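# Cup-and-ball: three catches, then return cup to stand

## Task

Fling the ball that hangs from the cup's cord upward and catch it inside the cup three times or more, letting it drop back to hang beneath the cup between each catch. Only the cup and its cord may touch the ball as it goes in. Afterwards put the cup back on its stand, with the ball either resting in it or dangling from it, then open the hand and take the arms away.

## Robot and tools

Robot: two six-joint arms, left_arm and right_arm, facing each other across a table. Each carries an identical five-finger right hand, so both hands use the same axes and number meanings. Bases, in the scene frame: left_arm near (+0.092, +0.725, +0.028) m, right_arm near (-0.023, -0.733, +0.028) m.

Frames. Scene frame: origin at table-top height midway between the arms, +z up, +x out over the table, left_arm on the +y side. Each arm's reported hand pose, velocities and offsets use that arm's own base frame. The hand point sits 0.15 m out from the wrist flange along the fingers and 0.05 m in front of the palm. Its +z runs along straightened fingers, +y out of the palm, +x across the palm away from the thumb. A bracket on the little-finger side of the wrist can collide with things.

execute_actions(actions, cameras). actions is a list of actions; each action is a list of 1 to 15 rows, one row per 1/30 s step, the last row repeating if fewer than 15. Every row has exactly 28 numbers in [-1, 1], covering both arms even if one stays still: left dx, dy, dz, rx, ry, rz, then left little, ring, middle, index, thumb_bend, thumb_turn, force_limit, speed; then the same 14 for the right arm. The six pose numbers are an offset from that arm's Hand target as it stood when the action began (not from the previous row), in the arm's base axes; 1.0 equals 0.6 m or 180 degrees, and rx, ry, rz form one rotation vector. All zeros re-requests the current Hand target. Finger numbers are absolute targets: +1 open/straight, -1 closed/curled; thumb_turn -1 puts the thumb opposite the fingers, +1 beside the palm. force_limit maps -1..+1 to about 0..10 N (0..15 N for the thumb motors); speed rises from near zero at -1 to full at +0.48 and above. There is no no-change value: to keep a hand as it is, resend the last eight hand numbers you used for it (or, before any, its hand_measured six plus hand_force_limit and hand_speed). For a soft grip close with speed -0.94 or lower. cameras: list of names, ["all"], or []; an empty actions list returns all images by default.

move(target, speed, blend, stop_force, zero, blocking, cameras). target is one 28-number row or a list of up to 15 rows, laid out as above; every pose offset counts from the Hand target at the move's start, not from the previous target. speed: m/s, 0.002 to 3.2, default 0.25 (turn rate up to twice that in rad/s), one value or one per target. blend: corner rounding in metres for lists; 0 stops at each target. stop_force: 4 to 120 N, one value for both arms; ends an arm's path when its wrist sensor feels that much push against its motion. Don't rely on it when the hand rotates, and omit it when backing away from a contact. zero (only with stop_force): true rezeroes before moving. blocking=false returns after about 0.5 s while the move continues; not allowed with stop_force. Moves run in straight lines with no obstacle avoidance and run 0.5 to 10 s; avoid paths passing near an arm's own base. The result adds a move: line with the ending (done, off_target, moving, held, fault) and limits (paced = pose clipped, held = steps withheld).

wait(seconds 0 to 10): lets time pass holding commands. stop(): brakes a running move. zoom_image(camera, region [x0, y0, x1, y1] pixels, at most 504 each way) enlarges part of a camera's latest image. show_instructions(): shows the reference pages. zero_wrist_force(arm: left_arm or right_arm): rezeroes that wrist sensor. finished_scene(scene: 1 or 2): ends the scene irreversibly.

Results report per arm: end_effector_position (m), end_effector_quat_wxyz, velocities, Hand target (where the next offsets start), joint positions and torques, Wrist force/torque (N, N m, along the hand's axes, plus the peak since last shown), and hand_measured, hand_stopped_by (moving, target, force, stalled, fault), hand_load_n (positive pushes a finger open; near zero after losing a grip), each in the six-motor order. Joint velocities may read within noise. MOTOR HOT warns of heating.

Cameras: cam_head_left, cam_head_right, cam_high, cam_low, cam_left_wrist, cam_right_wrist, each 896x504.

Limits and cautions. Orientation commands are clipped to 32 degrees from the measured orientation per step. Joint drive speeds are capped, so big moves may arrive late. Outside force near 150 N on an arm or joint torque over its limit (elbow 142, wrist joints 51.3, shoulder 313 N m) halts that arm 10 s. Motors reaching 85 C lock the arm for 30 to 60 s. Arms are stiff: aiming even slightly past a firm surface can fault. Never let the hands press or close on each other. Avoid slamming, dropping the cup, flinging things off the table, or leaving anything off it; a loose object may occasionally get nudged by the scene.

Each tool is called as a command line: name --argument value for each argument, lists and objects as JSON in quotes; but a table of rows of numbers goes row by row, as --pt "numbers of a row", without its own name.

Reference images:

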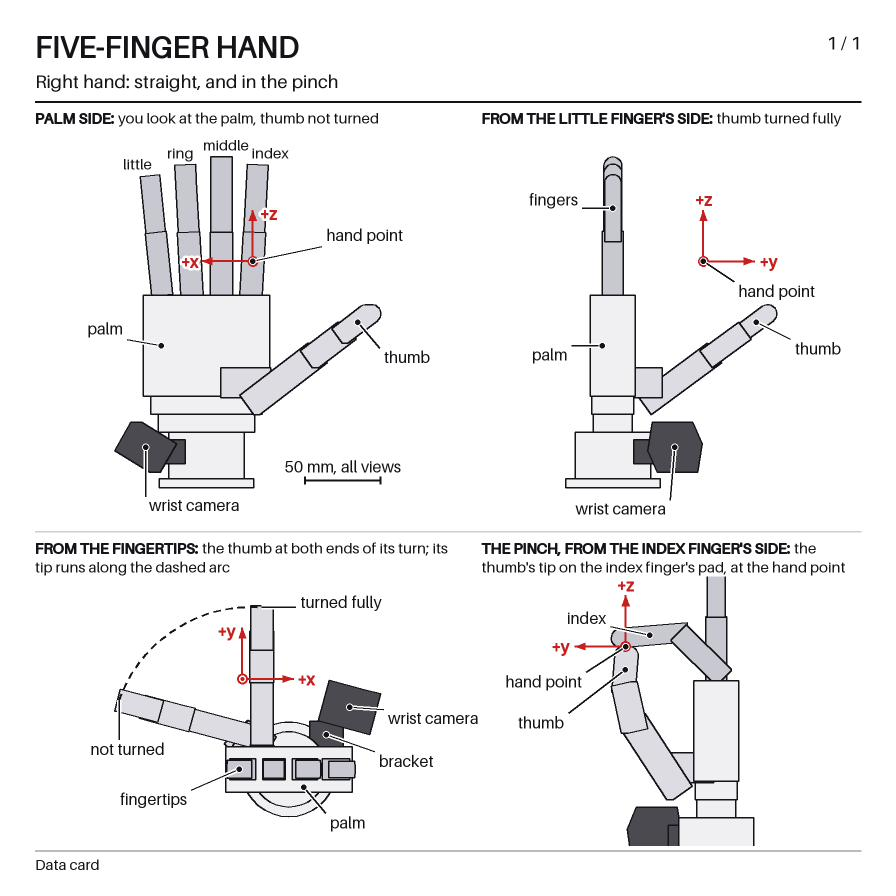

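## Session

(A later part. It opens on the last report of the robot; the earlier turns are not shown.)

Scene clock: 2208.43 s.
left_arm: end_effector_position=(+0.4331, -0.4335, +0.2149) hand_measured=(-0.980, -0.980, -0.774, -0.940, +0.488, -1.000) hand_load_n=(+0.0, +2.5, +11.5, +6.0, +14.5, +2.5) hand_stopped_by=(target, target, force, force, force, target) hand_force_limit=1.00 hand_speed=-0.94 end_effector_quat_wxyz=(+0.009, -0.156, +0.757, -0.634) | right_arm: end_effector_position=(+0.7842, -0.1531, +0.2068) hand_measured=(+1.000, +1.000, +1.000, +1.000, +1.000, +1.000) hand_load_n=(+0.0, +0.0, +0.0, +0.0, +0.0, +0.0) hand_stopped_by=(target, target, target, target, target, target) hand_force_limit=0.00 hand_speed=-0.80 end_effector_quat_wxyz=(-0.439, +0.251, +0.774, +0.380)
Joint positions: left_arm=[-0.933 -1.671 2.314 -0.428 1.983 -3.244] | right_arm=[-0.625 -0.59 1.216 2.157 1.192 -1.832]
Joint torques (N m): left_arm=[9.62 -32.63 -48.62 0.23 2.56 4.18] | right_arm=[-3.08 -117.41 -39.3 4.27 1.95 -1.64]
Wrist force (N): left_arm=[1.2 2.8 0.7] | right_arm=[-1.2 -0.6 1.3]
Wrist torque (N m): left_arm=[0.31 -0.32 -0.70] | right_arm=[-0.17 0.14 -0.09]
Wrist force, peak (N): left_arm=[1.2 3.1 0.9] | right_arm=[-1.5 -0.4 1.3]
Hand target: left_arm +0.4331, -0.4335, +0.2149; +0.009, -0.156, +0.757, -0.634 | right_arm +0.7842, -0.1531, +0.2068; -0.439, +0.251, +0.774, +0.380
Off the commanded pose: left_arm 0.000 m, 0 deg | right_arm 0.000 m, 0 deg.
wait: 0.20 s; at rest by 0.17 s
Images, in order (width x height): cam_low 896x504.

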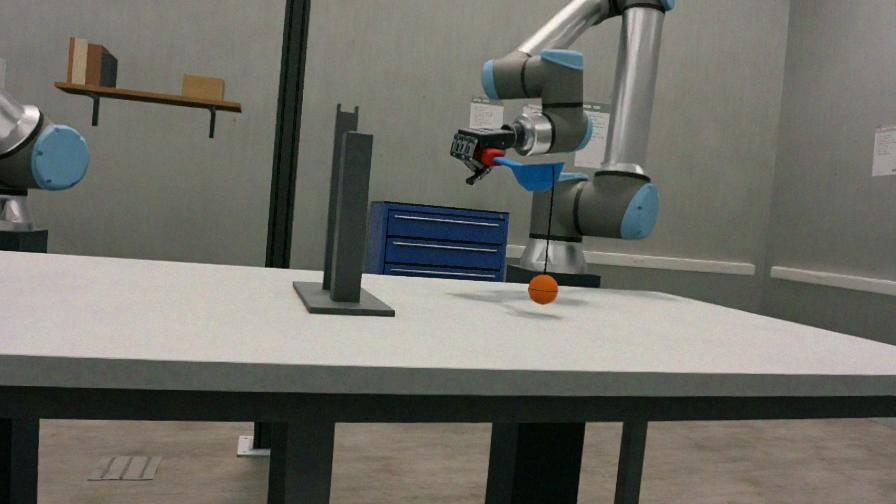

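move --pt "0 0 0.5585 0 0 0 -0.98 -0.98 -0.98 -0.98 -0.98 -1 1 -0.94 0 0 0 0 0 0 1 1 1 1 1 1 0 -0.8" --speed 0.1 --cameras '["cam_low"]'

execute_actions --actions '[[[0,0.03731,0,0,0,0,-0.98,-0.98,-0.98,-0.98,-0.98,-1,1,-0.94,0,0,0,0,0,0,1,1,1,1,1,1,0,-0.8],[0,0.08527,0,0,0,0,-0.98,-0.98,-0.98,-0.98,-0.98,-1,1,-0.94,0,0,0,0,0,0,1,1,1,1,1,1,0,-0.8],[0,0.12068,0,0,0,0,-0.98,-0.98,-0.98,-0.98,-0.98,-1,1,-0.94,0,0,0,0,0,0,1,1,1,1,1,1,0,-0.8],[0,0.14567,0,0,0,0,-0.98,-0.98,-0.98,-0.98,-0.98,-1,1,-0.94,0,0,0,0,0,0,1,1,1,1,1,1,0,-0.8],[0,0.17068,0,0,0,0,-0.98,-0.98,-0.98,-0.98,-0.98,-1,1,-0.94,0,0,0,0,0,0,1,1,1,1,1,1,0,-0.8],[0,0.19567,0,0,0,0,-0.98,-0.98,-0.98,-0.98,-0.98,-1,1,-0.94,0,0,0,0,0,0,1,1,1,1,1,1,0,-0.8],[0,0.22068,0,0,0,0,-0.98,-0.98,-0.98,-0.98,-0.98,-1,1,-0.94,0,0,0,0,0,0,1,1,1,1,1,1,0,-0.8],[0,0.24569,0,0,0,0,-0.98,-0.98,-0.98,-0.98,-0.98,-1,1,-0.94,0,0,0,0,0,0,1,1,1,1,1,1,0,-0.8],[0,0.27068,0,0,0,0,-0.98,-0.98,-0.98,-0.98,-0.98,-1,1,-0.94,0,0,0,0,0,0,1,1,1,1,1,1,0,-0.8],[0,0.29567,0,0,0,0,-0.98,-0.98,-0.98,-0.98,-0.98,-1,1,-0.94,0,0,0,0,0,0,1,1,1,1,1,1,0,-0.8],[0,0.32068,0,0,0,0,-0.98,-0.98,-0.98,-0.98,-0.98,-1,1,-0.94,0,0,0,0,0,0,1,1,1,1,1,1,0,-0.8],[0,0.34567,0,0,0,0,-0.98,-0.98,-0.98,-0.98,-0.98,-1,1,-0.94,0,0,0,0,0,0,1,1,1,1,1,1,0,-0.8],[0,0.35388,0,0,0,0,-0.98,-0.98,-0.98,-0.98,-0.98,-1,1,-0.94,0,0,0,0,0,0,1,1,1,1,1,1,0,-0.8],[0,0.33633,0,0,0,0,-0.98,-0.98,-0.98,-0.98,-0.98,-1,1,-0.94,0,0,0,0,0,0,1,1,1,1,1,1,0,-0.8],[0,0.3082,0,0,0,0,-0.98,-0.98,-0.98,-0.98,-0.98,-1,1,-0.94,0,0,0,0,0,0,1,1,1,1,1,1,0,-0.8]],[[0,-0.03877,0,0,0,0,-0.98,-0.98,-0.98,-0.98,-0.98,-1,1,-0.94,0,0,0,0,0,0,1,1,1,1,1,1,0,-0.8],[0,-0.08835,0,0,0,0,-0.98,-0.98,-0.98,-0.98,-0.98,-1,1,-0.94,0,0,0,0,0,0,1,1,1,1,1,1,0,-0.8],[0,-0.11956,0,0,0,0,-0.98,-0.98,-0.98,-0.98,-0.98,-1,1,-0.94,0,0,0,0,0,0,1,1,1,1,1,1,0,-0.8],[0,-0.14457,0,0,0,0,-0.98,-0.98,-0.98,-0.98,-0.98,-1,1,-0.94,0,0,0,0,0,0,1,1,1,1,1,1,0,-0.8],[0,-0.16956,0,0,0,0,-0.98,-0.98,-0.98,-0.98,-0.98,-1,1,-0.94,0,0,0,0,0,0,1,1,1,1,1,1,0,-0.8],[0,-0.19455,0,0,0,0,-0.98,-0.98,-0.98,-0.98,-0.98,-1,1,-0.94,0,0,0,0,0,0,1,1,1,1,1,1,0,-0.8],[0,-0.21956,0,0,0,0,-0.98,-0.98,-0.98,-0.98,-0.98,-1,1,-0.94,0,0,0,0,0,0,1,1,1,1,1,1,0,-0.8],[0,-0.24456,0,0,0,0,-0.98,-0.98,-0.98,-0.98,-0.98,-1,1,-0.94,0,0,0,0,0,0,1,1,1,1,1,1,0,-0.8],[0,-0.26955,0,0,0,0,-0.98,-0.98,-0.98,-0.98,-0.98,-1,1,-0.94,0,0,0,0,0,0,1,1,1,1,1,1,0,-0.8],[0,-0.29456,0,0,0,0,-0.98,-0.98,-0.98,-0.98,-0.98,-1,1,-0.94,0,0,0,0,0,0,1,1,1,1,1,1,0,-0.8],[0,-0.31955,0,0,0,0,-0.98,-0.98,-0.98,-0.98,-0.98,-1,1,-0.94,0,0,0,0,0,0,1,1,1,1,1,1,0,-0.8],[0,-0.33616,0,0,0,0,-0.98,-0.98,-0.98,-0.98,-0.98,-1,1,-0.94,0,0,0,0,0,0,1,1,1,1,1,1,0,-0.8],[0,-0.32119,0,0,0,0,-0.98,-0.98,-0.98,-0.98,-0.98,-1,1,-0.94,0,0,0,0,0,0,1,1,1,1,1,1,0,-0.8],[0,-0.29548,0,0,0,0,-0.98,-0.98,-0.98,-0.98,-0.98,-1,1,-0.94,0,0,0,0,0,0,1,1,1,1,1,1,0,-0.8],[0,-0.2592,0,0,0,0,-0.98,-0.98,-0.98,-0.98,-0.98,-1,1,-0.94,0,0,0,0,0,0,1,1,1,1,1,1,0,-0.8]],[[0,0.04694,0,0,0,0,-0.98,-0.98,-0.98,-0.98,-0.98,-1,1,-0.94,0,0,0,0,0,0,1,1,1,1,1,1,0,-0.8],[0,0.08498,0,0,0,0,-0.98,-0.98,-0.98,-0.98,-0.98,-1,1,-0.94,0,0,0,0,0,0,1,1,1,1,1,1,0,-0.8],[0,0.10997,0,0,0,0,-0.98,-0.98,-0.98,-0.98,-0.98,-1,1,-0.94,0,0,0,0,0,0,1,1,1,1,1,1,0,-0.8],[0,0.13498,0,0,0,0,-0.98,-0.98,-0.98,-0.98,-0.98,-1,1,-0.94,0,0,0,0,0,0,1,1,1,1,1,1,0,-0.8],[0,0.15997,0,0,0,0,-0.98,-0.98,-0.98,-0.98,-0.98,-1,1,-0.94,0,0,0,0,0,0,1,1,1,1,1,1,0,-0.8],[0,0.18497,0,0,0,0,-0.98,-0.98,-0.98,-0.98,-0.98,-1,1,-0.94,0,0,0,0,0,0,1,1,1,1,1,1,0,-0.8],[0,0.20998,0,0,0,0,-0.98,-0.98,-0.98,-0.98,-0.98,-1,1,-0.94,0,0,0,0,0,0,1,1,1,1,1,1,0,-0.8],[0,0.23497,0,0,0,0,-0.98,-0.98,-0.98,-0.98,-0.98,-1,1,-0.94,0,0,0,0,0,0,1,1,1,1,1,1,0,-0.8],[0,0.25996,0,0,0,0,-0.98,-0.98,-0.98,-0.98,-0.98,-1,1,-0.94,0,0,0,0,0,0,1,1,1,1,1,1,0,-0.8],[0,0.28497,0,0,0,0,-0.98,-0.98,-0.98,-0.98,-0.98,-1,1,-0.94,0,0,0,0,0,0,1,1,1,1,1,1,0,-0.8],[0,0.30997,0,0,0,0,-0.98,-0.98,-0.98,-0.98,-0.98,-1,1,-0.94,0,0,0,0,0,0,1,1,1,1,1,1,0,-0.8],[0,0.33496,0,0,0,0,-0.98,-0.98,-0.98,-0.98,-0.98,-1,1,-0.94,0,0,0,0,0,0,1,1,1,1,1,1,0,-0.8],[0,0.34145,0,0,0,0,-0.98,-0.98,-0.98,-0.98,-0.98,-1,1,-0.94,0,0,0,0,0,0,1,1,1,1,1,1,0,-0.8],[0,0.32344,0,0,0,0,-0.98,-0.98,-0.98,-0.98,-0.98,-1,1,-0.94,0,0,0,0,0,0,1,1,1,1,1,1,0,-0.8],[0,0.29482,0,0,0,0,-0.98,-0.98,-0.98,-0.98,-0.98,-1,1,-0.94,0,0,0,0,0,0,1,1,1,1,1,1,0,-0.8]],[[0,-0.03927,0,0,0,0,-0.98,-0.98,-0.98,-0.98,-0.98,-1,1,-0.94,0,0,0,0,0,0,1,1,1,1,1,1,0,-0.8],[0,-0.08932,0,0,0,0,-0.98,-0.98,-0.98,-0.98,-0.98,-1,1,-0.94,0,0,0,0,0,0,1,1,1,1,1,1,0,-0.8],[0,-0.11917,-0.0016,0,0,0,-0.98,-0.98,-0.98,-0.98,-0.98,-1,1,-0.94,0,0,0,0,0,0,1,1,1,1,1,1,0,-0.8],[0,-0.14426,-0.01183,0,0,0,-0.98,-0.98,-0.98,-0.98,-0.98,-1,1,-0.94,0,0,0,0,0,0,1,1,1,1,1,1,0,-0.8],[0.017,-0.16917,-0.02487,0,0,0,-0.98,-0.98,-0.98,-0.98,-0.98,-1,1,-0.94,0,0,0,0,0,0,1,1,1,1,1,1,0,-0.8],[0.048,-0.17168,-0.04065,0,0,0,-0.98,-0.98,-0.98,-0.98,-0.98,-1,1,-0.94,0,0,0,0,0,0,1,1,1,1,1,1,0,-0.8],[0.08637,-0.15262,-0.05922,0,0,0,-0.98,-0.98,-0.98,-0.98,-0.98,-1,1,-0.94,0,0,0,0,0,0,1,1,1,1,1,1,0,-0.8],[0.10785,-0.13257,-0.08058,0,0,0,-0.98,-0.98,-0.98,-0.98,-0.98,-1,1,-0.94,0,0,0,0,0,0,1,1,1,1,1,1,0,-0.8],[0.10172,-0.13257,-0.1047,0,0,0,-0.98,-0.98,-0.98,-0.98,-0.98,-1,1,-0.94,0,0,0,0,0,0,1,1,1,1,1,1,0,-0.8],[0.08822,-0.13257,-0.13158,0,0,0,-0.98,-0.98,-0.98,-0.98,-0.98,-1,1,-0.94,0,0,0,0,0,0,1,1,1,1,1,1,0,-0.8],[0.075,-0.13257,-0.16132,0,0,0,-0.98,-0.98,-0.98,-0.98,-0.98,-1,1,-0.94,0,0,0,0,0,0,1,1,1,1,1,1,0,-0.8],[0.075,-0.13257,-0.19375,0,0,0,-0.98,-0.98,-0.98,-0.98,-0.98,-1,1,-0.94,0,0,0,0,0,0,1,1,1,1,1,1,0,-0.8],[0.075,-0.13257,-0.22897,0,0,0,-0.98,-0.98,-0.98,-0.98,-0.98,-1,1,-0.94,0,0,0,0,0,0,1,1,1,1,1,1,0,-0.8],[0.075,-0.13257,-0.25959,0,0,0,-0.98,-0.98,-0.98,-0.98,-0.98,-1,1,-0.94,0,0,0,0,0,0,1,1,1,1,1,1,0,-0.8],[0.075,-0.13257,-0.25575,0,0,0,-0.98,-0.98,-0.98,-0.98,-0.98,-1,1,-0.94,0,0,0,0,0,0,1,1,1,1,1,1,0,-0.8]],[[0,0,0.0129,0,0,0,-0.98,-0.98,-0.98,-0.98,-0.98,-1,1,-0.94,0,0,0,0,0,0,1,1,1,1,1,1,0,-0.8],[0,0,0.03525,0,0,0,-0.98,-0.98,-0.98,-0.98,-0.98,-1,1,-0.94,0,0,0,0,0,0,1,1,1,1,1,1,0,-0.8],[0,0,0.03775,0,0,0,-0.98,-0.98,-0.98,-0.98,-0.98,-1,1,-0.94,0,0,0,0,0,0,1,1,1,1,1,1,0,-0.8]]]' --cameras '["cam_low","cam_high","cam_head_left"]'

wait --seconds 0.05 --cameras '["cam_low","cam_high"]'

wait --seconds 0.05 --cameras '["cam_low","cam_high"]'

wait --seconds 0.05 --cameras '["cam_low","cam_high"]'

Scene clock: 2282.23 s.
left_arm: end_effector_position=(+0.4331, -0.4334, +0.5499) hand_measured=(-0.980, -0.980, -0.774, -0.940, +0.488, -1.000) hand_load_n=(+0.0, +2.0, +11.5, +6.0, +14.5, +2.5) hand_stopped_by=(target, target, force, force, force, target) hand_force_limit=1.00 hand_speed=-0.94 end_effector_quat_wxyz=(+0.009, -0.156, +0.757, -0.634) | right_arm: end_effector_position=(+0.7842, -0.1531, +0.2068) hand_measured=(+1.000, +1.000, +1.000, +1.000, +1.000, +1.000) hand_load_n=(+0.0, +0.0, +0.0, +0.0, +0.0, +0.0) hand_stopped_by=(target, target, target, target, target, target) hand_force_limit=0.00 hand_speed=-0.80 end_effector_quat_wxyz=(-0.439, +0.251, +0.774, +0.380)
Joint positions: left_arm=[-0.933 -1.861 1.834 0.241 1.983 -3.244] | right_arm=[-0.625 -0.59 1.216 2.157 1.192 -1.832]
Joint torques (N m): left_arm=[-10.84 -6.38 -56.83 -0.34 -0.3 3.63] | right_arm=[-3.77 -118.82 -39.34 4.13 2.18 -1.68]
Wrist force (N): left_arm=[1.1 2.7 0.8] | right_arm=[-1.2 -0.1 1.4]
Wrist torque (N m): left_arm=[0.25 -0.27 -0.68] | right_arm=[-0.11 0.13 -0.08]
Wrist force, peak (N): left_arm=[0.9 3.9 0.9] | right_arm=[-1.7 -0.5 1.6]
Hand target: left_arm +0.4331, -0.4335, +0.5500; +0.009, -0.156, +0.757, -0.634 | right_arm +0.7842, -0.1531, +0.2068; -0.439, +0.251, +0.774, +0.380
Off the commanded pose: left_arm 0.000 m, 0 deg | right_arm 0.000 m, 0 deg.
move: done
Images, in order (width x height): cam_low 896x504.

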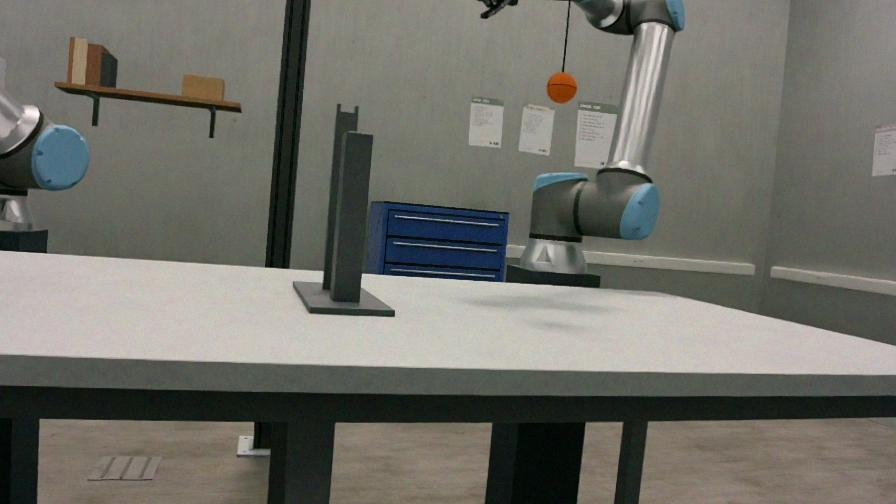

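Scene clock: 2284.93 s.
left_arm: end_effector_position=(+0.4781, -0.3067, +0.4192) hand_measured=(-0.980, -0.980, -0.774, -0.940, +0.488, -1.000) hand_load_n=(+0.0, +4.0, +11.5, +4.0, +14.5, +2.5) hand_stopped_by=(target, target, force, force, force, target) hand_force_limit=1.00 hand_speed=-0.94 end_effector_quat_wxyz=(+0.009, -0.156, +0.757, -0.634) | right_arm: end_effector_position=(+0.7842, -0.1531, +0.2068) hand_measured=(+1.000, +1.000, +1.000, +1.000, +1.000, +1.000) hand_load_n=(+0.0, +0.0, +0.0, +0.0, +0.0, +0.0) hand_stopped_by=(target, target, target, target, target, target) hand_force_limit=0.00 hand_speed=-0.80 end_effector_quat_wxyz=(-0.439, +0.251, +0.774, +0.380)
Joint positions: left_arm=[-0.602 -1.825 2.042 0.049 2.305 -3.15] | right_arm=[-0.625 -0.59 1.216 2.157 1.192 -1.832]
Joint torques (N m): left_arm=[11.92 -8.5 -55.52 -3.26 2.87 -3.52] | right_arm=[-2.42 -117.44 -39.31 4.09 2.11 -1.56]
Wrist force (N): left_arm=[1.8 2.7 1.2] | right_arm=[-1.2 -0.2 1.2]
Wrist torque (N m): left_arm=[0.18 -0.52 -0.30] | right_arm=[-0.11 0.13 -0.08]
Wrist force, peak (N): left_arm=[1.0 11.1 2.1] | right_arm=[-1.5 -0.4 1.6]
Hand target: left_arm +0.4781, -0.3067, +0.4192; +0.009, -0.156, +0.757, -0.634 | right_arm +0.7842, -0.1531, +0.2068; -0.439, +0.251, +0.774, +0.380
Off the commanded pose: left_arm 0.000 m, 0 deg | right_arm 0.000 m, 0 deg.
Images, in order (width x height): cam_head_left 896x504, cam_high 896x504, cam_low 896x504.

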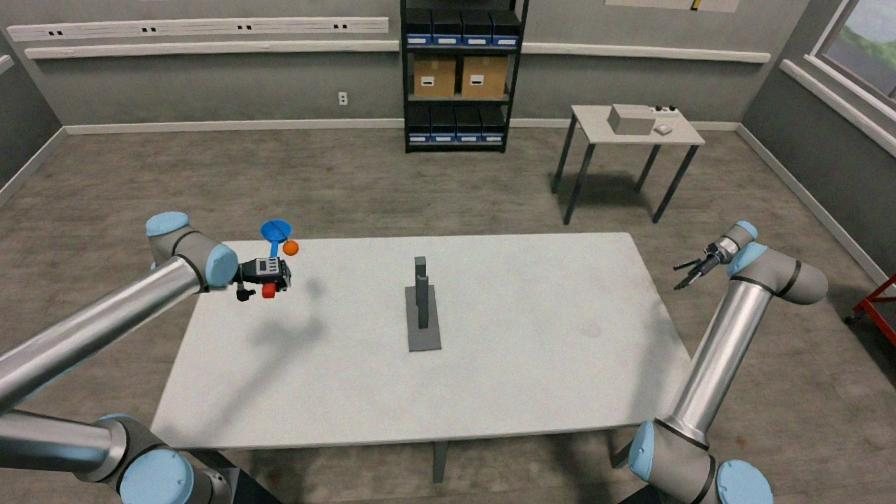

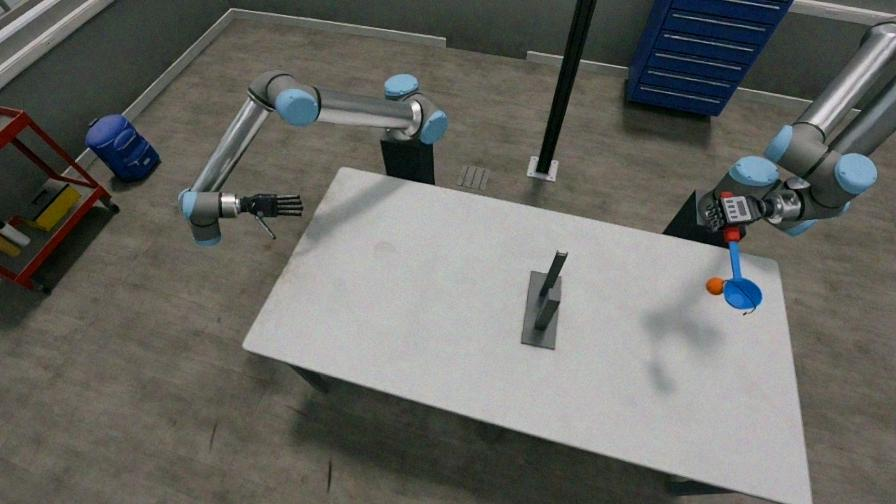

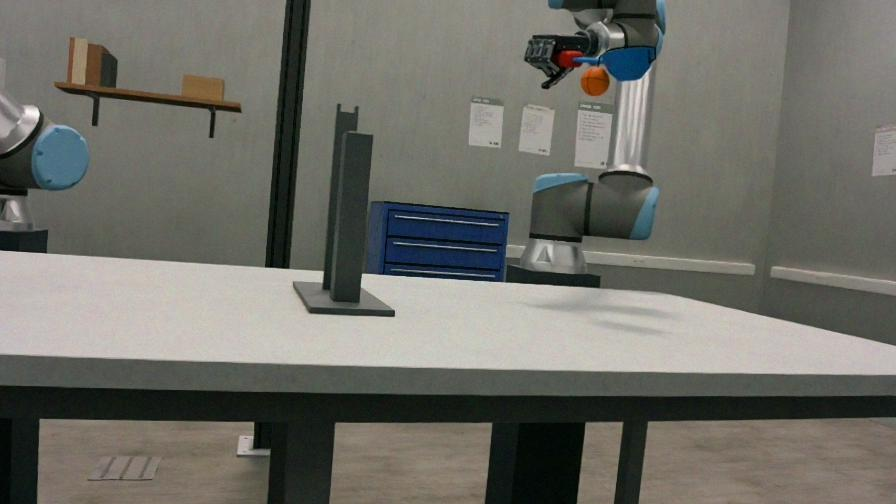

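Scene clock: 2285.00 s.
left_arm: end_effector_position=(+0.4781, -0.3067, +0.4192) hand_measured=(-0.980, -0.980, -0.774, -0.940, +0.488, -1.000) hand_load_n=(+0.0, +4.5, +11.5, +5.0, +14.5, +3.0) hand_stopped_by=(target, target, force, force, force, target) hand_force_limit=1.00 hand_speed=-0.94 end_effector_quat_wxyz=(+0.009, -0.156, +0.757, -0.634) | right_arm: end_effector_position=(+0.7842, -0.1531, +0.2068) hand_measured=(+1.000, +1.000, +1.000, +1.000, +1.000, +1.000) hand_load_n=(+0.0, +0.0, +0.0, +0.0, +0.0, +0.0) hand_stopped_by=(target, target, target, target, target, target) hand_force_limit=0.00 hand_speed=-0.80 end_effector_quat_wxyz=(-0.439, +0.251, +0.774, +0.380)
Joint positions: left_arm=[-0.602 -1.825 2.042 0.049 2.305 -3.15] | right_arm=[-0.625 -0.59 1.216 2.157 1.192 -1.832]
Joint torques (N m): left_arm=[12.42 -7.95 -55.13 -3.08 3.07 -3.52] | right_arm=[-3.72 -117.57 -39.66 4.26 2.03 -1.7]
Wrist force (N): left_arm=[2.2 2.5 1.4] | right_arm=[-1.3 -0.2 1.4]
Wrist torque (N m): left_arm=[0.16 -0.53 -0.29] | right_arm=[-0.13 0.14 -0.08]
Wrist force, peak (N): left_arm=[2.2 2.5 1.4] | right_arm=[-1.4 -0.4 1.3]
Hand target: left_arm +0.4781, -0.3067, +0.4192; +0.009, -0.156, +0.757, -0.634 | right_arm +0.7842, -0.1531, +0.2068; -0.439, +0.251, +0.774, +0.380
Off the commanded pose: left_arm 0.000 m, 0 deg | right_arm 0.000 m, 0 deg.
wait: 0.07 s; no rest
Images, in order (width x height): cam_high 896x504, cam_low 896x504.

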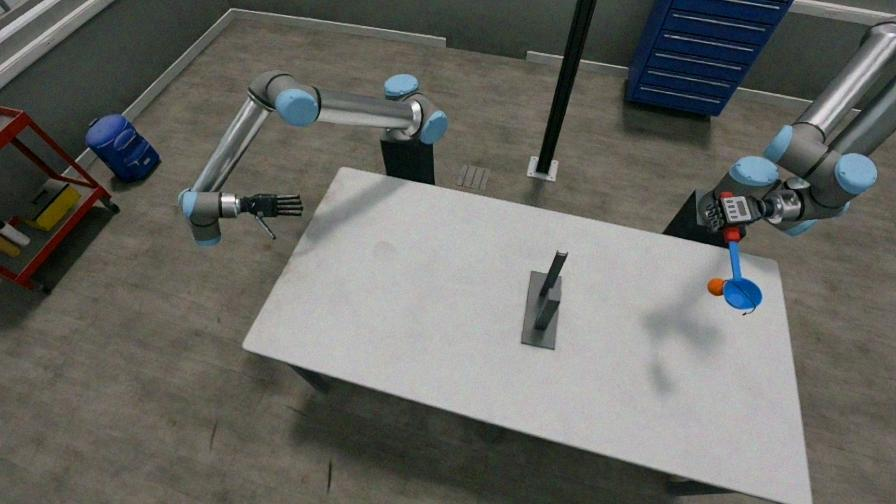

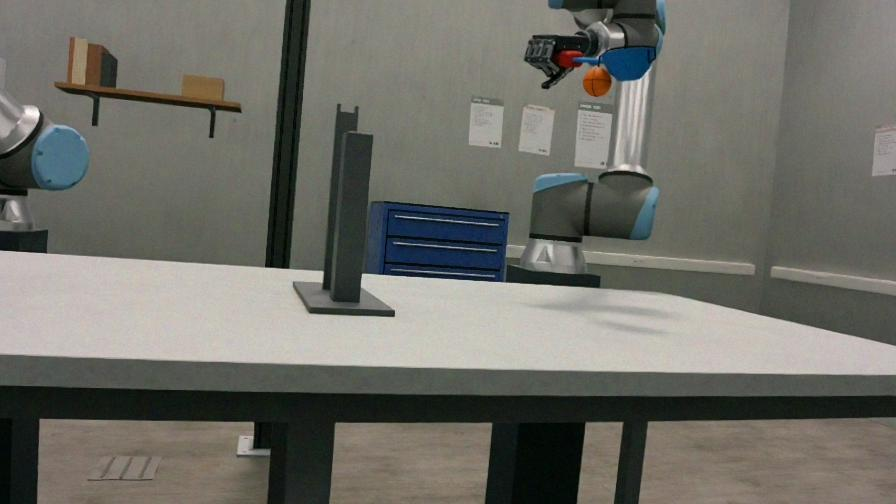

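Scene clock: 2285.07 s.
left_arm: end_effector_position=(+0.4781, -0.3067, +0.4192) hand_measured=(-0.980, -0.980, -0.774, -0.940, +0.488, -1.000) hand_load_n=(+0.0, +4.5, +11.5, +4.5, +14.5, +2.5) hand_stopped_by=(target, target, force, force, force, target) hand_force_limit=1.00 hand_speed=-0.94 end_effector_quat_wxyz=(+0.009, -0.156, +0.757, -0.634) | right_arm: end_effector_position=(+0.7842, -0.1531, +0.2068) hand_measured=(+1.000, +1.000, +1.000, +1.000, +1.000, +1.000) hand_load_n=(+0.0, +0.0, +0.0, +0.0, +0.0, +0.0) hand_stopped_by=(target, target, target, target, target, target) hand_force_limit=0.00 hand_speed=-0.80 end_effector_quat_wxyz=(-0.439, +0.251, +0.774, +0.380)
Joint positions: left_arm=[-0.602 -1.825 2.042 0.049 2.305 -3.15] | right_arm=[-0.625 -0.59 1.216 2.157 1.192 -1.832]
Joint torques (N m): left_arm=[11.4 -10.48 -55.43 -3.25 3.08 -3.46] | right_arm=[-3.41 -118.79 -39.43 4.23 2.25 -1.75]
Wrist force (N): left_arm=[2.0 2.4 1.4] | right_arm=[-1.5 -0.3 1.4]
Wrist torque (N m): left_arm=[0.16 -0.50 -0.30] | right_arm=[-0.14 0.17 -0.10]
Wrist force, peak (N): left_arm=[1.9 2.7 1.3] | right_arm=[-1.5 -0.3 1.4]
Hand target: left_arm +0.4781, -0.3067, +0.4192; +0.009, -0.156, +0.757, -0.634 | right_arm +0.7842, -0.1531, +0.2068; -0.439, +0.251, +0.774, +0.380
Off the commanded pose: left_arm 0.000 m, 0 deg | right_arm 0.000 m, 0 deg.
wait: 0.07 s; no rest
Images, in order (width x height): cam_high 896x504, cam_low 896x504.

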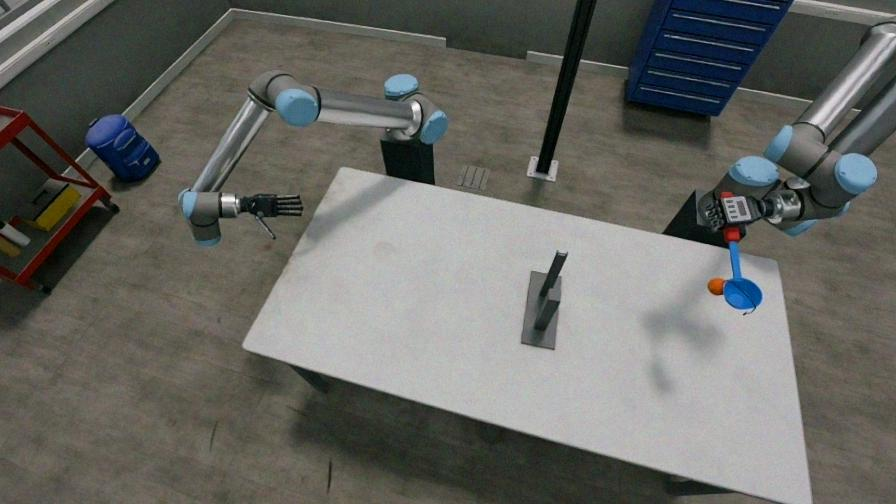

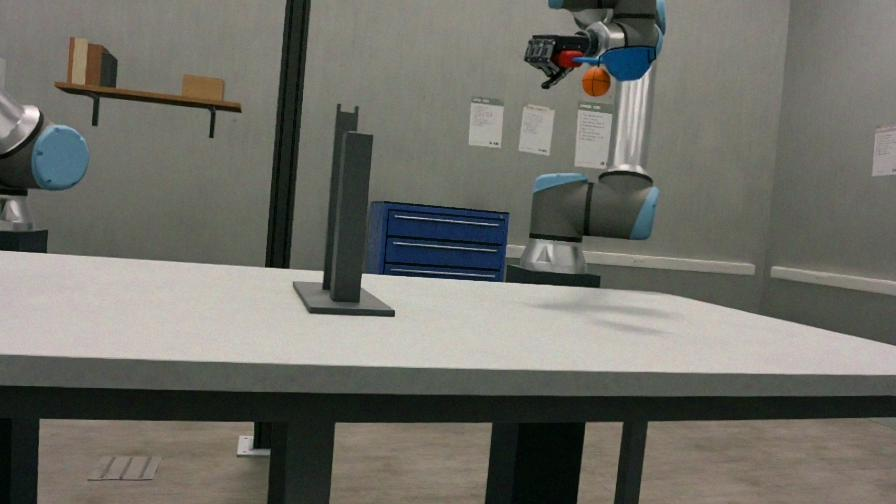

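Scene clock: 2285.13 s.
left_arm: end_effector_position=(+0.4781, -0.3067, +0.4192) hand_measured=(-0.980, -0.980, -0.774, -0.940, +0.488, -1.000) hand_load_n=(+0.0, +4.0, +11.5, +4.5, +14.5, +2.5) hand_stopped_by=(target, target, force, force, force, target) hand_force_limit=1.00 hand_speed=-0.94 end_effector_quat_wxyz=(+0.009, -0.156, +0.757, -0.634) | right_arm: end_effector_position=(+0.7842, -0.1531, +0.2068) hand_measured=(+1.000, +1.000, +1.000, +1.000, +1.000, +1.000) hand_load_n=(+0.0, +0.0, +0.0, +0.0, +0.0, +0.0) hand_stopped_by=(target, target, target, target, target, target) hand_force_limit=0.00 hand_speed=-0.80 end_effector_quat_wxyz=(-0.439, +0.251, +0.774, +0.380)
Joint positions: left_arm=[-0.602 -1.825 2.042 0.049 2.305 -3.15] | right_arm=[-0.625 -0.59 1.216 2.157 1.192 -1.832]
Joint torques (N m): left_arm=[10.76 -7.86 -54.85 -3.59 2.95 -3.67] | right_arm=[-2.76 -117.92 -39.48 4.39 2.09 -1.64]
Wrist force (N): left_arm=[2.1 2.3 1.1] | right_arm=[-1.4 -0.4 1.5]
Wrist torque (N m): left_arm=[0.15 -0.53 -0.29] | right_arm=[-0.16 0.15 -0.10]
Wrist force, peak (N): left_arm=[2.1 2.5 0.9] | right_arm=[-1.4 -0.4 1.5]
Hand target: left_arm +0.4781, -0.3067, +0.4192; +0.009, -0.156, +0.757, -0.634 | right_arm +0.7842, -0.1531, +0.2068; -0.439, +0.251, +0.774, +0.380
Off the commanded pose: left_arm 0.000 m, 0 deg | right_arm 0.000 m, 0 deg.
wait: 0.07 s; no rest
Images, in order (width x height): cam_high 896x504, cam_low 896x504.

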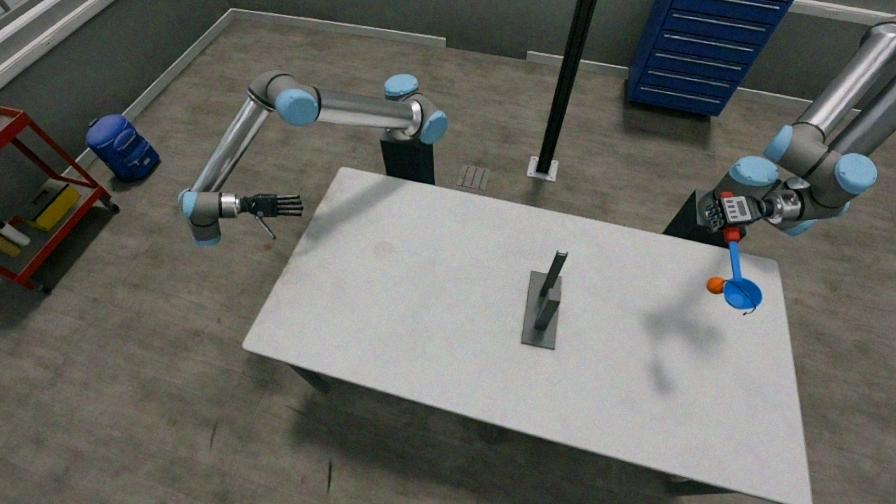

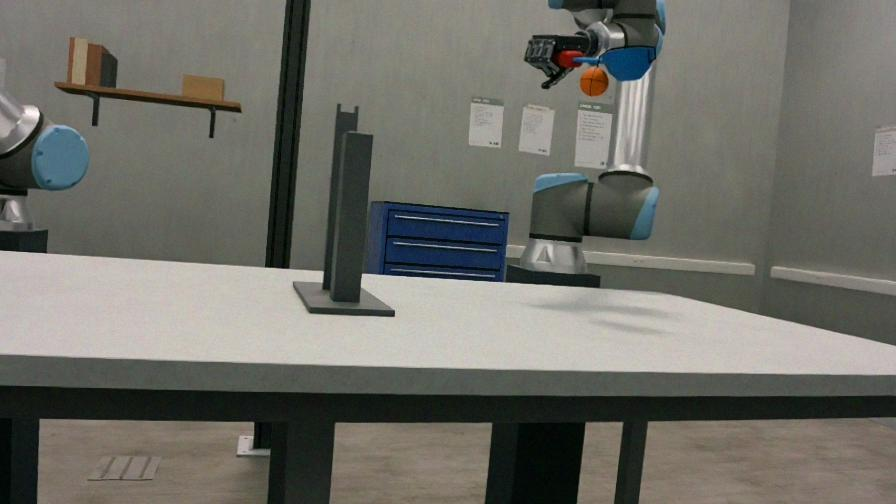

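zoom_image --camera "cam_high" --region '[680, 190, 800, 340]'

zoom_image --camera "cam_low" --region '[520, 10, 700, 120]'

Scaled by 3.360.

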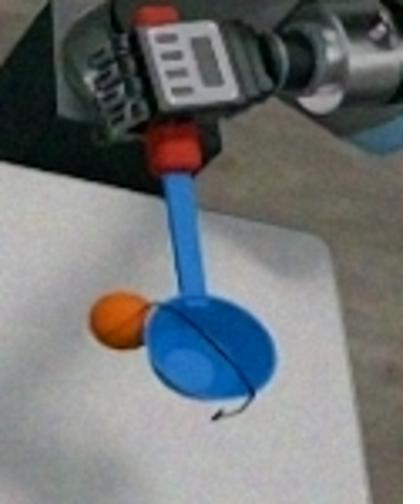

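Scaled by 2.800.

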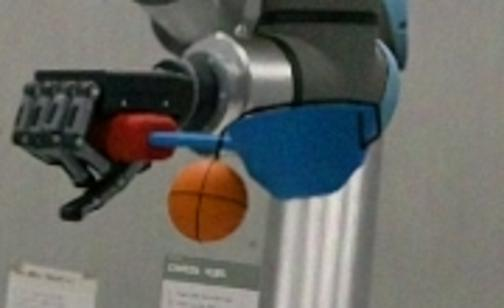

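move --pt "0 0 0.1 0.28 0 0 -0.98 -0.98 -0.98 -0.98 -0.98 -1 1 -0.94 0 0 0 0 0 0 1 1 1 1 1 1 0 -0.8" --speed 0.4 --cameras '["cam_low","cam_high"]'

Scene clock: 2357.23 s.
left_arm: end_effector_position=(+0.4781, -0.3067, +0.4792) hand_measured=(-0.980, -0.980, -0.774, -0.940, +0.488, -1.000) hand_load_n=(+0.0, +0.5, +11.5, +10.0, +14.0, +4.0) hand_stopped_by=(target, target, force, force, force, target) hand_force_limit=1.00 hand_speed=-0.94 end_effector_quat_wxyz=(+0.075, -0.137, +0.955, -0.252) | right_arm: end_effector_position=(+0.7842, -0.1531, +0.2068) hand_measured=(+1.000, +1.000, +1.000, +1.000, +1.000, +1.000) hand_load_n=(+0.0, +0.0, +0.0, +0.0, +0.0, +0.0) hand_stopped_by=(target, target, target, target, target, target) hand_force_limit=0.00 hand_speed=-0.80 end_effector_quat_wxyz=(-0.439, +0.251, +0.774, +0.380)
Joint positions: left_arm=[-0.917 -1.616 1.609 1.058 1.683 -2.804] | right_arm=[-0.625 -0.59 1.216 2.157 1.192 -1.832]
Joint torques (N m): left_arm=[-15.57 -21.14 -52.97 4.4 -2.63 -3.47] | right_arm=[-3.02 -118.99 -39.98 4.15 2.07 -1.71]
Wrist force (N): left_arm=[1.5 1.3 4.0] | right_arm=[-1.4 -0.4 1.5]
Wrist torque (N m): left_arm=[-0.08 0.11 -0.08] | right_arm=[-0.15 0.15 -0.09]
Wrist force, peak (N): left_arm=[2.1 0.9 4.9] | right_arm=[-1.5 -0.8 1.8]
Hand target: left_arm +0.4781, -0.3067, +0.4792; +0.075, -0.137, +0.955, -0.252 | right_arm +0.7842, -0.1531, +0.2068; -0.439, +0.251, +0.774, +0.380
Off the commanded pose: left_arm 0.000 m, 0 deg | right_arm 0.000 m, 0 deg.
move: done
Images, in order (width x height): cam_high 896x504, cam_low 896x504.

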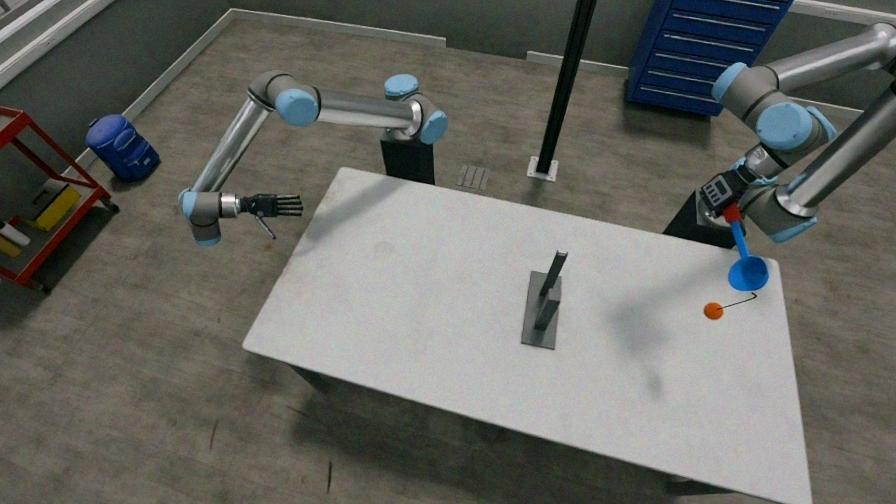

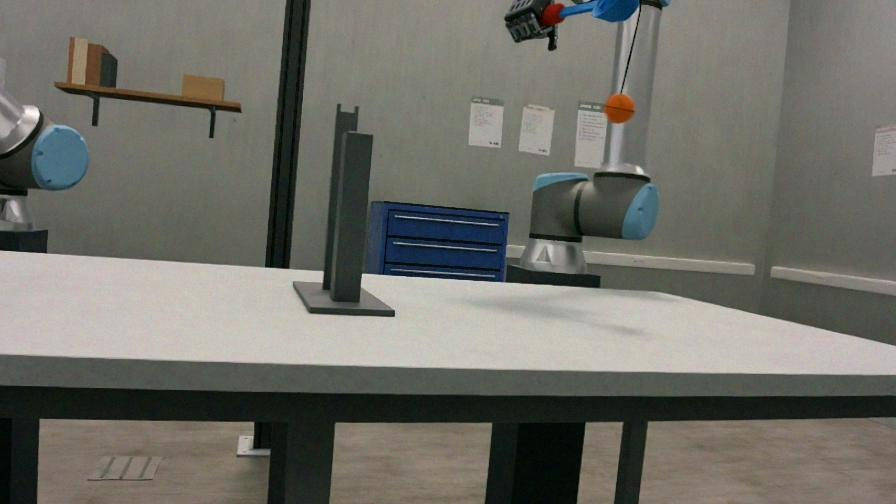

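move --pt "-0.0752 -0.2113 -0.37 -0.391 0 0 -0.98 -0.98 -0.98 -0.98 -0.98 -1 1 -0.94 0 0 0 0 0 0 1 1 1 1 1 1 0 -0.8" --speed 0.25

wait --seconds 0.2 --cameras '["cam_low","cam_high"]'

Scene clock: 2376.10 s.
left_arm: end_effector_position=(+0.4330, -0.4335, +0.2572) hand_measured=(-0.980, -0.980, -0.774, -0.940, +0.488, -1.000) hand_load_n=(+0.0, +0.0, +11.0, +5.0, +15.0, +3.5) hand_stopped_by=(target, target, force, force, force, target) hand_force_limit=1.00 hand_speed=-0.94 end_effector_quat_wxyz=(+0.018, +0.155, -0.636, +0.756) | right_arm: end_effector_position=(+0.7842, -0.1531, +0.2068) hand_measured=(+1.000, +1.000, +1.000, +1.000, +1.000, +1.000) hand_load_n=(+0.0, +0.0, +0.0, +0.0, +0.0, +0.0) hand_stopped_by=(target, target, target, target, target, target) hand_force_limit=0.00 hand_speed=-0.80 end_effector_quat_wxyz=(-0.439, +0.251, +0.774, +0.380)
Joint positions: left_arm=[-0.891 -1.707 2.447 -0.9 2.03 -3.477] | right_arm=[-0.625 -0.59 1.216 2.157 1.192 -1.832]
Joint torques (N m): left_arm=[-16.14 -8.53 -23.48 -5.32 -2.73 -3.68] | right_arm=[-3.88 -118.23 -39.41 4.38 2.11 -1.66]
Wrist force (N): left_arm=[1.7 2.8 -1.2] | right_arm=[-1.4 -0.7 1.4]
Wrist torque (N m): left_arm=[0.44 -0.66 -0.33] | right_arm=[-0.20 0.15 -0.11]
Wrist force, peak (N): left_arm=[2.0 1.5 4.4] | right_arm=[-1.6 -0.4 1.8]
Hand target: left_arm +0.4330, -0.4335, +0.2572; +0.018, +0.155, -0.636, +0.756 | right_arm +0.7842, -0.1531, +0.2068; -0.439, +0.251, +0.774, +0.380
Off the commanded pose: left_arm 0.000 m, 0 deg | right_arm 0.000 m, 0 deg.
move: done

Scene clock: 2376.30 s.
left_arm: end_effector_position=(+0.4330, -0.4335, +0.2572) hand_measured=(-0.980, -0.980, -0.774, -0.940, +0.488, -1.000) hand_load_n=(+0.0, +0.5, +11.0, +5.0, +15.0, +3.5) hand_stopped_by=(target, target, force, force, force, target) hand_force_limit=1.00 hand_speed=-0.94 end_effector_quat_wxyz=(+0.018, +0.155, -0.636, +0.756) | right_arm: end_effector_position=(+0.7842, -0.1531, +0.2068) hand_measured=(+1.000, +1.000, +1.000, +1.000, +1.000, +1.000) hand_load_n=(+0.0, +0.0, +0.0, +0.0, +0.0, +0.0) hand_stopped_by=(target, target, target, target, target, target) hand_force_limit=0.00 hand_speed=-0.80 end_effector_quat_wxyz=(-0.439, +0.251, +0.774, +0.380)
Joint positions: left_arm=[-0.891 -1.707 2.447 -0.9 2.03 -3.477] | right_arm=[-0.625 -0.59 1.216 2.157 1.192 -1.832]
Joint torques (N m): left_arm=[-17.24 -10.81 -23.85 -5.66 -2.31 -3.29] | right_arm=[-2.72 -119.29 -39.84 4.35 2.18 -1.79]
Wrist force (N): left_arm=[1.4 3.0 -1.4] | right_arm=[-1.3 -0.3 1.4]
Wrist torque (N m): left_arm=[0.46 -0.67 -0.34] | right_arm=[-0.14 0.14 -0.09]
Wrist force, peak (N): left_arm=[1.7 3.2 -1.2] | right_arm=[-1.6 -0.7 1.3]
Hand target: left_arm +0.4330, -0.4335, +0.2572; +0.018, +0.155, -0.636, +0.756 | right_arm +0.7842, -0.1531, +0.2068; -0.439, +0.251, +0.774, +0.380
Off the commanded pose: left_arm 0.000 m, 0 deg | right_arm 0.000 m, 0 deg.
wait: 0.20 s; at rest by 0.17 s
Images, in order (width x height): cam_high 896x504, cam_low 896x504.

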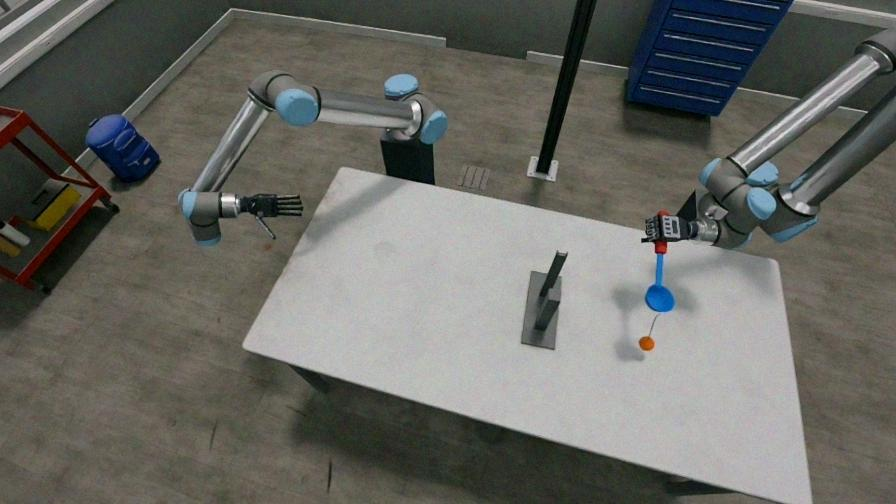

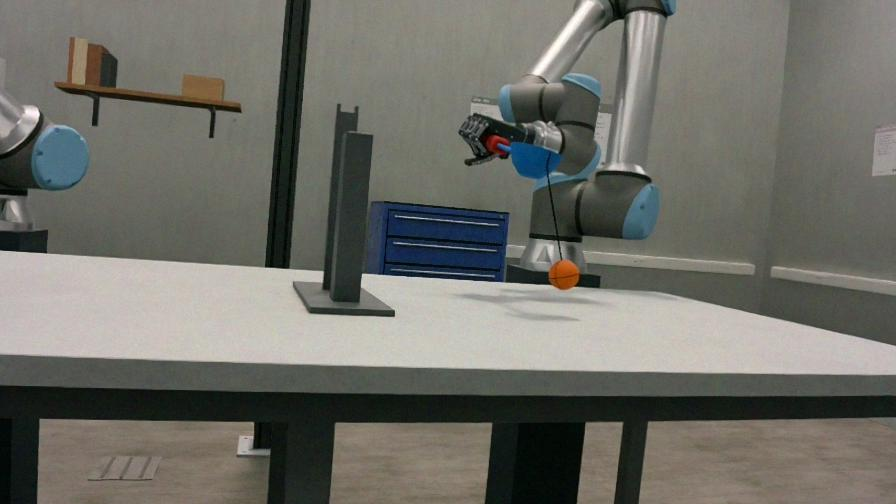

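zoom_image --camera "cam_low" --region '[450, 80, 610, 300]'

Scaled by 2.291.

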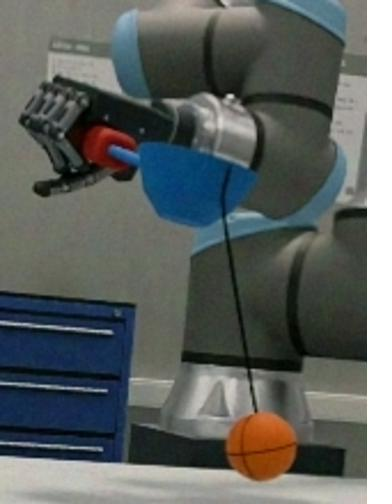

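move --pt "0 0 -0.0837 0 0 0 -0.98 -0.98 -0.98 -0.98 -0.98 -1 1 -0.94 0 0 0 0 0 0 1 1 1 1 1 1 0 -0.8" --speed 0.012

wait --seconds 1.5 --cameras '["cam_low"]'

wait --seconds 0.5 --cameras '["cam_low","cam_high"]'

Scene clock: 2397.57 s.
left_arm: end_effector_position=(+0.4330, -0.4335, +0.2070) hand_measured=(-0.980, -0.980, -0.774, -0.940, +0.488, -1.000) hand_load_n=(+0.5, +0.0, +11.5, +5.0, +15.0, +3.5) hand_stopped_by=(target, target, force, force, force, target) hand_force_limit=1.00 hand_speed=-0.94 end_effector_quat_wxyz=(+0.018, +0.155, -0.636, +0.756) | right_arm: end_effector_position=(+0.7842, -0.1531, +0.2068) hand_measured=(+1.000, +1.000, +1.000, +1.000, +1.000, +1.000) hand_load_n=(+0.0, +0.0, +0.0, -0.5, +0.0, +0.0) hand_stopped_by=(target, target, target, target, target, target) hand_force_limit=0.00 hand_speed=-0.80 end_effector_quat_wxyz=(-0.439, +0.251, +0.774, +0.380)
Joint positions: left_arm=[-0.891 -1.612 2.492 -1.041 2.03 -3.477] | right_arm=[-0.625 -0.59 1.216 2.157 1.192 -1.832]
Joint torques (N m): left_arm=[-16.53 -12.36 -18.38 -5.15 -1.82 1.51] | right_arm=[-3.54 -120.3 -39.56 4.35 2.23 -1.77]
Wrist force (N): left_arm=[1.5 2.9 -0.6] | right_arm=[-1.2 -0.4 1.4]
Wrist torque (N m): left_arm=[0.45 -0.59 -0.25] | right_arm=[-0.15 0.13 -0.09]
Wrist force, peak (N): left_arm=[2.0 3.3 -1.1] | right_arm=[-1.7 -0.6 1.7]
Hand target: left_arm +0.4330, -0.4335, +0.2070; +0.018, +0.155, -0.636, +0.756 | right_arm +0.7842, -0.1531, +0.2068; -0.439, +0.251, +0.774, +0.380
Off the commanded pose: left_arm 0.000 m, 0 deg | right_arm 0.000 m, 0 deg.
move: done

Scene clock: 2399.07 s.
left_arm: end_effector_position=(+0.4330, -0.4335, +0.2070) hand_measured=(-0.980, -0.980, -0.774, -0.940, +0.488, -1.000) hand_load_n=(+0.0, +0.5, +11.5, +5.0, +15.0, +3.0) hand_stopped_by=(target, target, force, force, force, target) hand_force_limit=1.00 hand_speed=-0.94 end_effector_quat_wxyz=(+0.018, +0.155, -0.636, +0.756) | right_arm: end_effector_position=(+0.7842, -0.1531, +0.2068) hand_measured=(+1.000, +1.000, +1.000, +1.000, +1.000, +1.000) hand_load_n=(+0.0, +0.0, +0.0, +0.0, +0.0, +0.0) hand_stopped_by=(target, target, target, target, target, target) hand_force_limit=0.00 hand_speed=-0.80 end_effector_quat_wxyz=(-0.439, +0.251, +0.774, +0.380)
Joint positions: left_arm=[-0.891 -1.612 2.492 -1.041 2.03 -3.477] | right_arm=[-0.625 -0.59 1.216 2.157 1.192 -1.832]
Joint torques (N m): left_arm=[-8.47 -12.21 -19.32 -5.34 -0.2 -2.16] | right_arm=[-2.54 -119.15 -39.39 4.39 2.08 -1.83]
Wrist force (N): left_arm=[1.5 2.5 -0.5] | right_arm=[-1.4 -0.5 1.6]
Wrist torque (N m): left_arm=[0.37 -0.59 -0.26] | right_arm=[-0.17 0.16 -0.10]
Wrist force, peak (N): left_arm=[1.8 3.0 -0.7] | right_arm=[-1.5 -0.7 1.7]
Hand target: left_arm +0.4330, -0.4335, +0.2070; +0.018, +0.155, -0.636, +0.756 | right_arm +0.7842, -0.1531, +0.2068; -0.439, +0.251, +0.774, +0.380
Off the commanded pose: left_arm 0.000 m, 0 deg | right_arm 0.000 m, 0 deg.
wait: 1.50 s; at rest by 0.17 s
Images, in order (width x height): cam_low 896x504.

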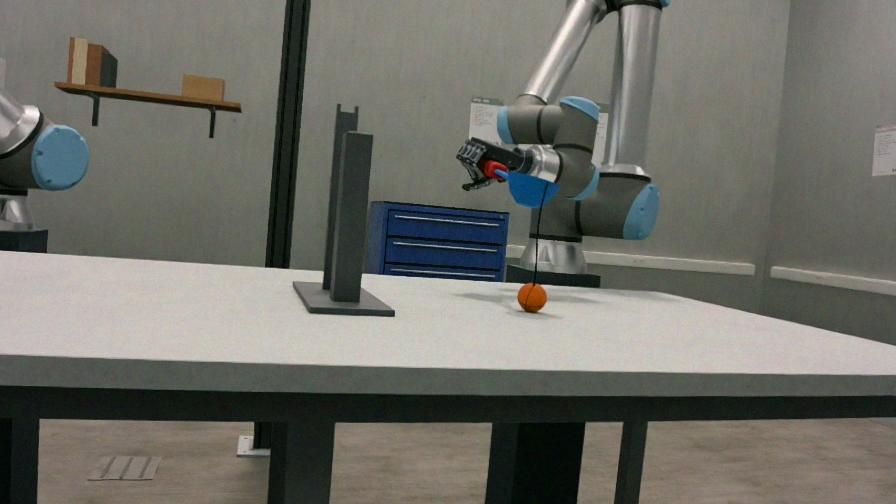

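Scene clock: 2399.57 s.
left_arm: end_effector_position=(+0.4329, -0.4335, +0.2070) hand_measured=(-0.980, -0.980, -0.774, -0.940, +0.488, -1.000) hand_load_n=(+0.0, +0.0, +11.5, +5.0, +14.5, +3.5) hand_stopped_by=(target, target, force, force, force, target) hand_force_limit=1.00 hand_speed=-0.94 end_effector_quat_wxyz=(+0.018, +0.155, -0.636, +0.756) | right_arm: end_effector_position=(+0.7842, -0.1531, +0.2068) hand_measured=(+1.000, +1.000, +1.000, +1.000, +1.000, +1.000) hand_load_n=(+0.0, +0.0, +0.0, +0.0, +0.0, +0.0) hand_stopped_by=(target, target, target, target, target, target) hand_force_limit=0.00 hand_speed=-0.80 end_effector_quat_wxyz=(-0.439, +0.251, +0.774, +0.380)
Joint positions: left_arm=[-0.891 -1.612 2.492 -1.041 2.03 -3.477] | right_arm=[-0.625 -0.59 1.216 2.157 1.192 -1.832]
Joint torques (N m): left_arm=[-7.71 -13.08 -17.45 -5.32 0.1 -3.39] | right_arm=[-3.15 -119.27 -39.73 4.24 2.11 -1.79]
Wrist force (N): left_arm=[1.6 2.9 -0.4] | right_arm=[-1.1 -0.4 1.6]
Wrist torque (N m): left_arm=[0.42 -0.60 -0.25] | right_arm=[-0.16 0.10 -0.08]
Wrist force, peak (N): left_arm=[1.9 3.0 -0.4] | right_arm=[-1.5 -0.3 1.5]
Hand target: left_arm +0.4330, -0.4335, +0.2070; +0.018, +0.155, -0.636, +0.756 | right_arm +0.7842, -0.1531, +0.2068; -0.439, +0.251, +0.774, +0.380
Off the commanded pose: left_arm 0.000 m, 0 deg | right_arm 0.000 m, 0 deg.
wait: 0.50 s; at rest by 0.17 s
Images, in order (width x height): cam_high 896x504, cam_low 896x504.

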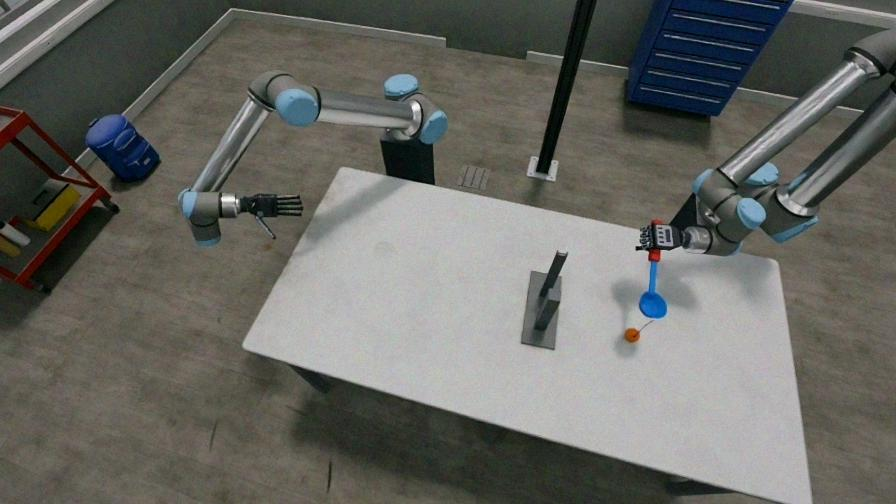

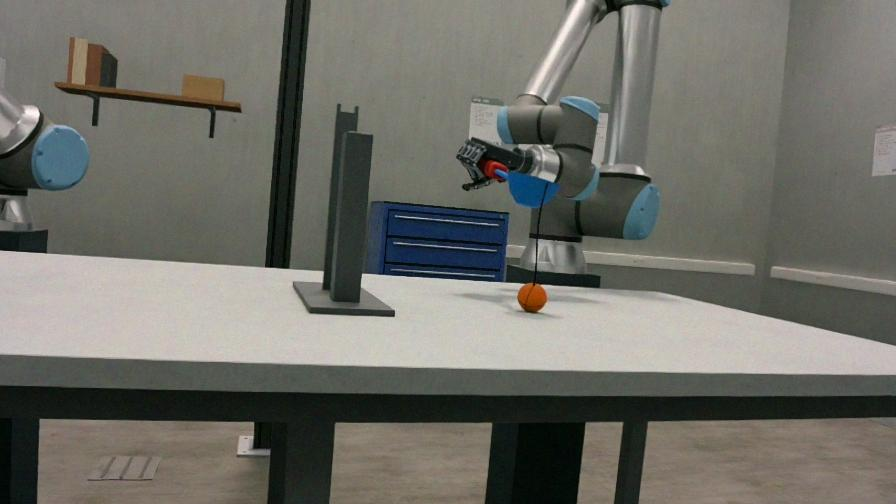

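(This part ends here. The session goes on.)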